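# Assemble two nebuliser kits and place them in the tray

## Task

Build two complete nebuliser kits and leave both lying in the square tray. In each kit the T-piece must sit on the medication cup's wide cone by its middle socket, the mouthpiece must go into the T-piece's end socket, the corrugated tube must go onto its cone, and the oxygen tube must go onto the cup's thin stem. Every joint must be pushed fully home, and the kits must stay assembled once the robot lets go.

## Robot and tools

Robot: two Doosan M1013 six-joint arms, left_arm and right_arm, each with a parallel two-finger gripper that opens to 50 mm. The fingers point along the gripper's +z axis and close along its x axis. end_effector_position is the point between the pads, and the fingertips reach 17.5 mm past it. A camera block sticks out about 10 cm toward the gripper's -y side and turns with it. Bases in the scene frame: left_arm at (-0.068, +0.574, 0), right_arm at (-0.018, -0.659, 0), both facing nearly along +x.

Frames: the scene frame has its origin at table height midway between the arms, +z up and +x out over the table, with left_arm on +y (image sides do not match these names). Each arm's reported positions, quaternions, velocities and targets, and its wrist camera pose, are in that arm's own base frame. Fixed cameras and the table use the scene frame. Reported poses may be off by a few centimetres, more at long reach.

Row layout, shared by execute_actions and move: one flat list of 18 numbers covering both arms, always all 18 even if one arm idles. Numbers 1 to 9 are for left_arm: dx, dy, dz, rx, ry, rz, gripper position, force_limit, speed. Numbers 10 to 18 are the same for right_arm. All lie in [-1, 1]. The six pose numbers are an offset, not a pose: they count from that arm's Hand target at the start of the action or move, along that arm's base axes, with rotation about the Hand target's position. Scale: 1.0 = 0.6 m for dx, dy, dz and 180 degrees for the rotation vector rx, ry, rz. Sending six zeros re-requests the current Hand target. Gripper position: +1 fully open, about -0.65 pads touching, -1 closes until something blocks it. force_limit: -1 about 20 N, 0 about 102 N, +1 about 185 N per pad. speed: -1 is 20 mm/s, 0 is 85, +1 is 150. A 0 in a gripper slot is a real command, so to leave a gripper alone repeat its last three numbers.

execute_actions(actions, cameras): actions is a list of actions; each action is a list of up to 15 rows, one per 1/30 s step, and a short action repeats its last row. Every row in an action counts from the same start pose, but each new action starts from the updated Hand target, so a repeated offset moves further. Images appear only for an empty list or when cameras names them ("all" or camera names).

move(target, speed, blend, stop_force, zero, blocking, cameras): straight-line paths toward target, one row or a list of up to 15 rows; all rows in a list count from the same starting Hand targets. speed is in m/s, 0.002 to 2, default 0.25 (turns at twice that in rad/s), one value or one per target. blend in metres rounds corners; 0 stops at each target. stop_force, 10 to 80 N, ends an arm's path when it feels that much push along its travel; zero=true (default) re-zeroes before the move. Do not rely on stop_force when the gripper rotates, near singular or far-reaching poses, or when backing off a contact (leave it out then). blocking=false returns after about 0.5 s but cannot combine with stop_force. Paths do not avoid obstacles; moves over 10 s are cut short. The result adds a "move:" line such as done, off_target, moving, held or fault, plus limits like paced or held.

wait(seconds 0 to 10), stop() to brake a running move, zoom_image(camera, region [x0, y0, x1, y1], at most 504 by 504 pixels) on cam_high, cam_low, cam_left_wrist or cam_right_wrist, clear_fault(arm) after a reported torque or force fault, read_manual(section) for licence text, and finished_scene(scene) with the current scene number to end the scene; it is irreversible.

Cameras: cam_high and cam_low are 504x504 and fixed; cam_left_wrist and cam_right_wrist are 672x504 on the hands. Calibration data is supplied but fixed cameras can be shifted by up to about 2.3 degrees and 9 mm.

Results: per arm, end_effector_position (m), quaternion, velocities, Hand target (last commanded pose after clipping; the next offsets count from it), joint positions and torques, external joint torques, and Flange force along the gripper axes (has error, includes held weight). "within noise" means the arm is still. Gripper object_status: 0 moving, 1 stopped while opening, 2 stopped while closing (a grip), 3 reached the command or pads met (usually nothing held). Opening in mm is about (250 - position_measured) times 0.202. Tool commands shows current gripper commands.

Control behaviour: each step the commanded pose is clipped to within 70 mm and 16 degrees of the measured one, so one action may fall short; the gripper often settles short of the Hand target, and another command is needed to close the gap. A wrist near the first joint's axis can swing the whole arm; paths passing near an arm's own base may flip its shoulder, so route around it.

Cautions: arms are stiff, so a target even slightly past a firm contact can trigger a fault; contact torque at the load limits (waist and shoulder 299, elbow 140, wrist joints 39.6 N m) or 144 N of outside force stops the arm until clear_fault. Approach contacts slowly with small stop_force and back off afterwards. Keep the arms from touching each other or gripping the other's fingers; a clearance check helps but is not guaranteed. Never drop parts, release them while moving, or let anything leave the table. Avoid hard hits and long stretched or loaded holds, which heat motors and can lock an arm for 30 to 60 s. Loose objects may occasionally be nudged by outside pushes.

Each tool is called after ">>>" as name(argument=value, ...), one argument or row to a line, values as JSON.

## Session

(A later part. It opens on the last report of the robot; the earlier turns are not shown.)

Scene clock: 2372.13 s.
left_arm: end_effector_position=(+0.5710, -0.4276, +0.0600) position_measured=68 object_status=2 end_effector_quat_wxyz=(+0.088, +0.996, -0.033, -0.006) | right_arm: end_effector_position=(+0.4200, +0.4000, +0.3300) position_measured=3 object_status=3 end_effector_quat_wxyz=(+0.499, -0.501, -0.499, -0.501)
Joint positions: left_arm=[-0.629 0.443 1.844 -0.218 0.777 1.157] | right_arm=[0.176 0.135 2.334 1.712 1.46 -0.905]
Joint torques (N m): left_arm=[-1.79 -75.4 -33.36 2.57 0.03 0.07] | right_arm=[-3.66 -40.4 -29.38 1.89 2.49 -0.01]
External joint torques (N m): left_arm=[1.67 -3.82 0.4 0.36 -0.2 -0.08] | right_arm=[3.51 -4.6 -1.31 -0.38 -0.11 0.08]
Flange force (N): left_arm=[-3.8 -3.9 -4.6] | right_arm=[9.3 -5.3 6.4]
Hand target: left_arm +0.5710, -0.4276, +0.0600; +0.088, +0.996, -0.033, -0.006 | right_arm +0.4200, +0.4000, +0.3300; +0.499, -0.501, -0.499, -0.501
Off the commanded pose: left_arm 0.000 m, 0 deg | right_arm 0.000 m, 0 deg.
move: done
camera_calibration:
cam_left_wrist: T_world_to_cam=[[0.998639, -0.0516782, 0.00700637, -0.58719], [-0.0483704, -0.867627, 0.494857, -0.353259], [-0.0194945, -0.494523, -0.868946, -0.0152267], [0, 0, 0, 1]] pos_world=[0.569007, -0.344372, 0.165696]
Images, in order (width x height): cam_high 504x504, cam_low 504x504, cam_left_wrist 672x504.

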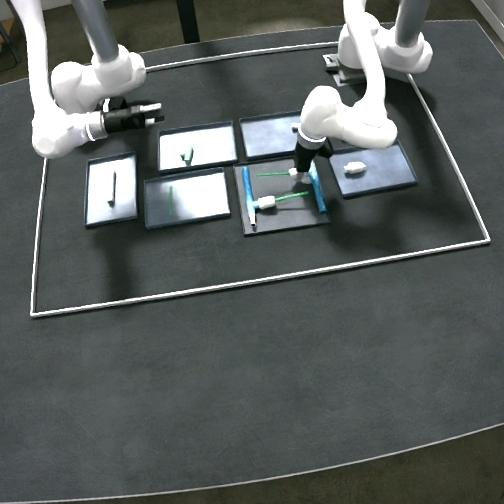

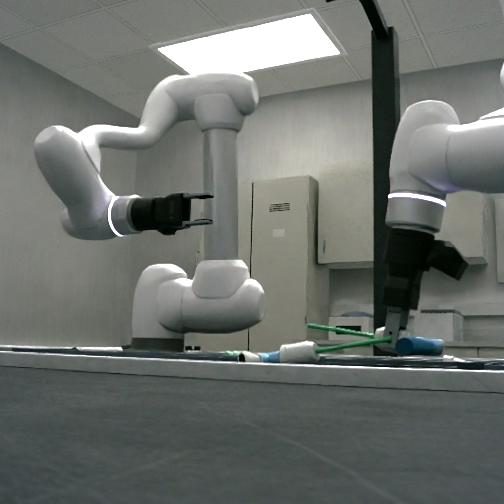

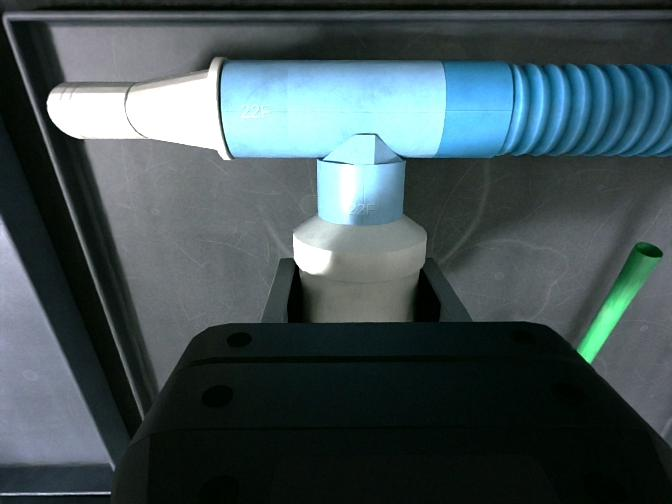

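>>> move(
  target=[0,0,-0.0533,0,0,0,-1,-0.3,-0.5,0,0,0,0,0,0,1,0.2,0],
  speed=0.015,
  stop_force=12,
  cameras=["cam_high","cam_left_wrist"],
)

>>> zoom_image(
  camera="cam_high",
  region=[220, 140, 350, 250],
)

Scene clock: 2399.50 s.
left_arm: end_effector_position=(+0.5711, -0.4277, +0.0324) position_measured=68 object_status=2 end_effector_quat_wxyz=(+0.088, +0.996, -0.033, -0.006) | right_arm: end_effector_position=(+0.4200, +0.4000, +0.3300) position_measured=3 object_status=3 end_effector_quat_wxyz=(+0.499, -0.501, -0.499, -0.501)
Joint positions: left_arm=[-0.629 0.474 1.859 -0.229 0.732 1.172] | right_arm=[0.176 0.135 2.334 1.712 1.46 -0.905]
Joint torques (N m): left_arm=[0.84 -62.01 -24.35 3.9 -0.57 0.06] | right_arm=[-3.32 -40.49 -29.41 1.86 2.52 -0.01]
External joint torques (N m): left_arm=[-0.91 -18.73 -7.19 -1.09 0.41 -0.06] | right_arm=[3.18 -4.7 -1.32 -0.34 -0.14 0.08]
Flange force (N): left_arm=[-7.6 1.7 -25.6] | right_arm=[9.5 -5.3 5.7]
Hand target: left_arm +0.5711, -0.4277, +0.0324; +0.088, +0.996, -0.033, -0.006 (not the last commanded pose) | right_arm +0.4200, +0.4000, +0.3300; +0.499, -0.501, -0.499, -0.501
Off the commanded pose: left_arm 0.004 m, 0 deg | right_arm 0.000 m, 0 deg.
move: contact (left_arm)
camera_calibration:
cam_left_wrist: T_world_to_cam=[[0.998641, -0.0516298, 0.00710018, -0.586993], [-0.0483731, -0.867586, 0.494928, -0.339545], [-0.019393, -0.494599, -0.868905, -0.0393862], [0, 0, 0, 1]] pos_world=[0.569007, -0.344372, 0.137996]
Images, in order (width x height): cam_high 504x504, cam_left_wrist 672x504.

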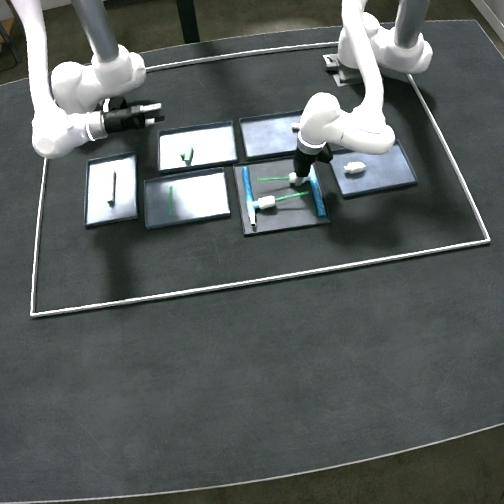

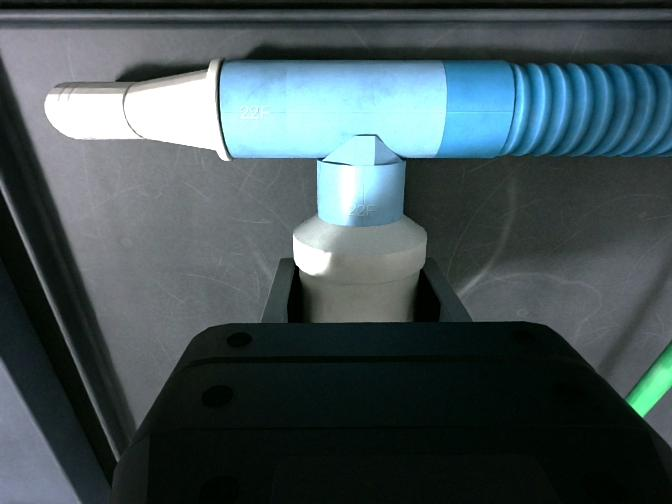

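Scaled by 3.877.

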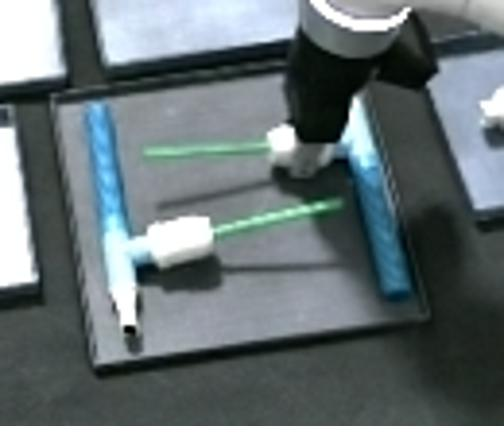

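>>> move(
  target=[
    [0,0,0,0,0,0,1,-0.3,-0.8,0,0,0,0,0,0,1,0.2,0],
    [0,0,0.1,0,0,0,1,-0.3,-0.8,0,0,0,0,0,0,1,0.2,0],
    [-0.15,0.2,0.45,0,0,0,1,-0.3,-0.8,0,0,0,0,0,0,1,0.2,0],
  ],
  speed=[0.1,0.1,0.3],
  blend=[0,0.02,0],
  cameras=["cam_high","cam_low","cam_left_wrist"],
)

>>> zoom_image(
  camera="cam_high",
  region=[220, 140, 350, 250],
)

Scene clock: 2410.77 s.
left_arm: end_effector_position=(+0.4811, -0.3077, +0.3024) position_measured=3 object_status=3 end_effector_quat_wxyz=(+0.088, +0.996, -0.033, -0.006) | right_arm: end_effector_position=(+0.4200, +0.4000, +0.3300) position_measured=3 object_status=3 end_effector_quat_wxyz=(+0.499, -0.501, -0.499, -0.501)
Joint positions: left_arm=[-0.549 0.033 1.872 -0.173 1.163 1.151] | right_arm=[0.176 0.135 2.334 1.712 1.46 -0.905]
Joint torques (N m): left_arm=[-1.65 -42.34 -41.68 3.37 -0.02 -0.06] | right_arm=[-3.33 -40.55 -29.5 1.85 2.49 0.02]
External joint torques (N m): left_arm=[1.64 -3.15 -0.03 0.33 -0.16 0.05] | right_arm=[3.32 -4.49 -1.16 -0.35 -0.11 0.06]
Flange force (N): left_arm=[-3.2 -4.4 -2.3] | right_arm=[8.9 -5.4 6.0]
Hand target: left_arm +0.4811, -0.3077, +0.3024; +0.088, +0.996, -0.033, -0.006 | right_arm +0.4200, +0.4000, +0.3300; +0.499, -0.501, -0.499, -0.501
Off the commanded pose: left_arm 0.000 m, 0 deg | right_arm 0.000 m, 0 deg.
move: done
camera_calibration:
cam_left_wrist: T_world_to_cam=[[0.998639, -0.0516743, 0.00701061, -0.49281], [-0.0483674, -0.867584, 0.494933, -0.373423], [-0.019493, -0.494598, -0.868903, 0.252872], [0, 0, 0, 1]] pos_world=[0.479007, -0.224372, 0.407996]
Images, in order (width x height): cam_high 504x504, cam_low 504x504, cam_left_wrist 672x504.

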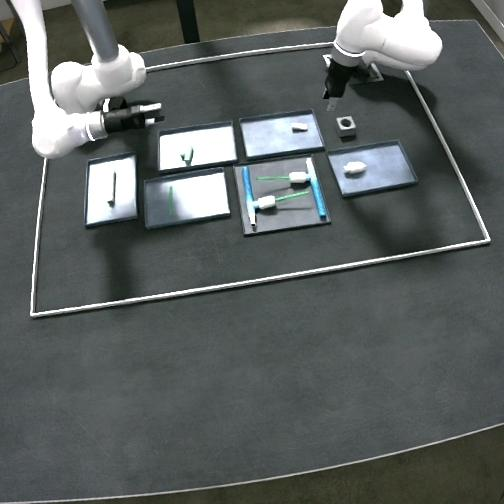

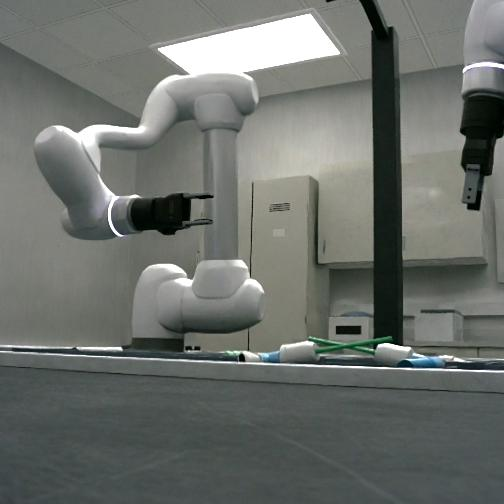

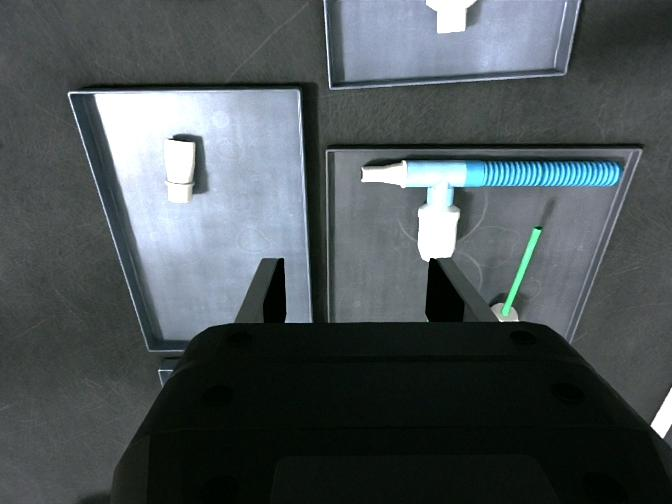

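Scaled by 3.877.

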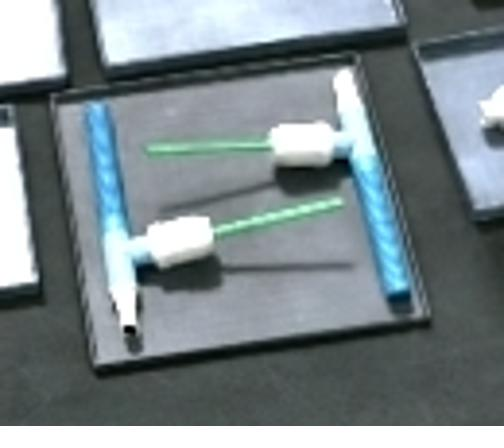

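>>> finished_scene(
  scene=2,
)

The scene is finished: the task was done.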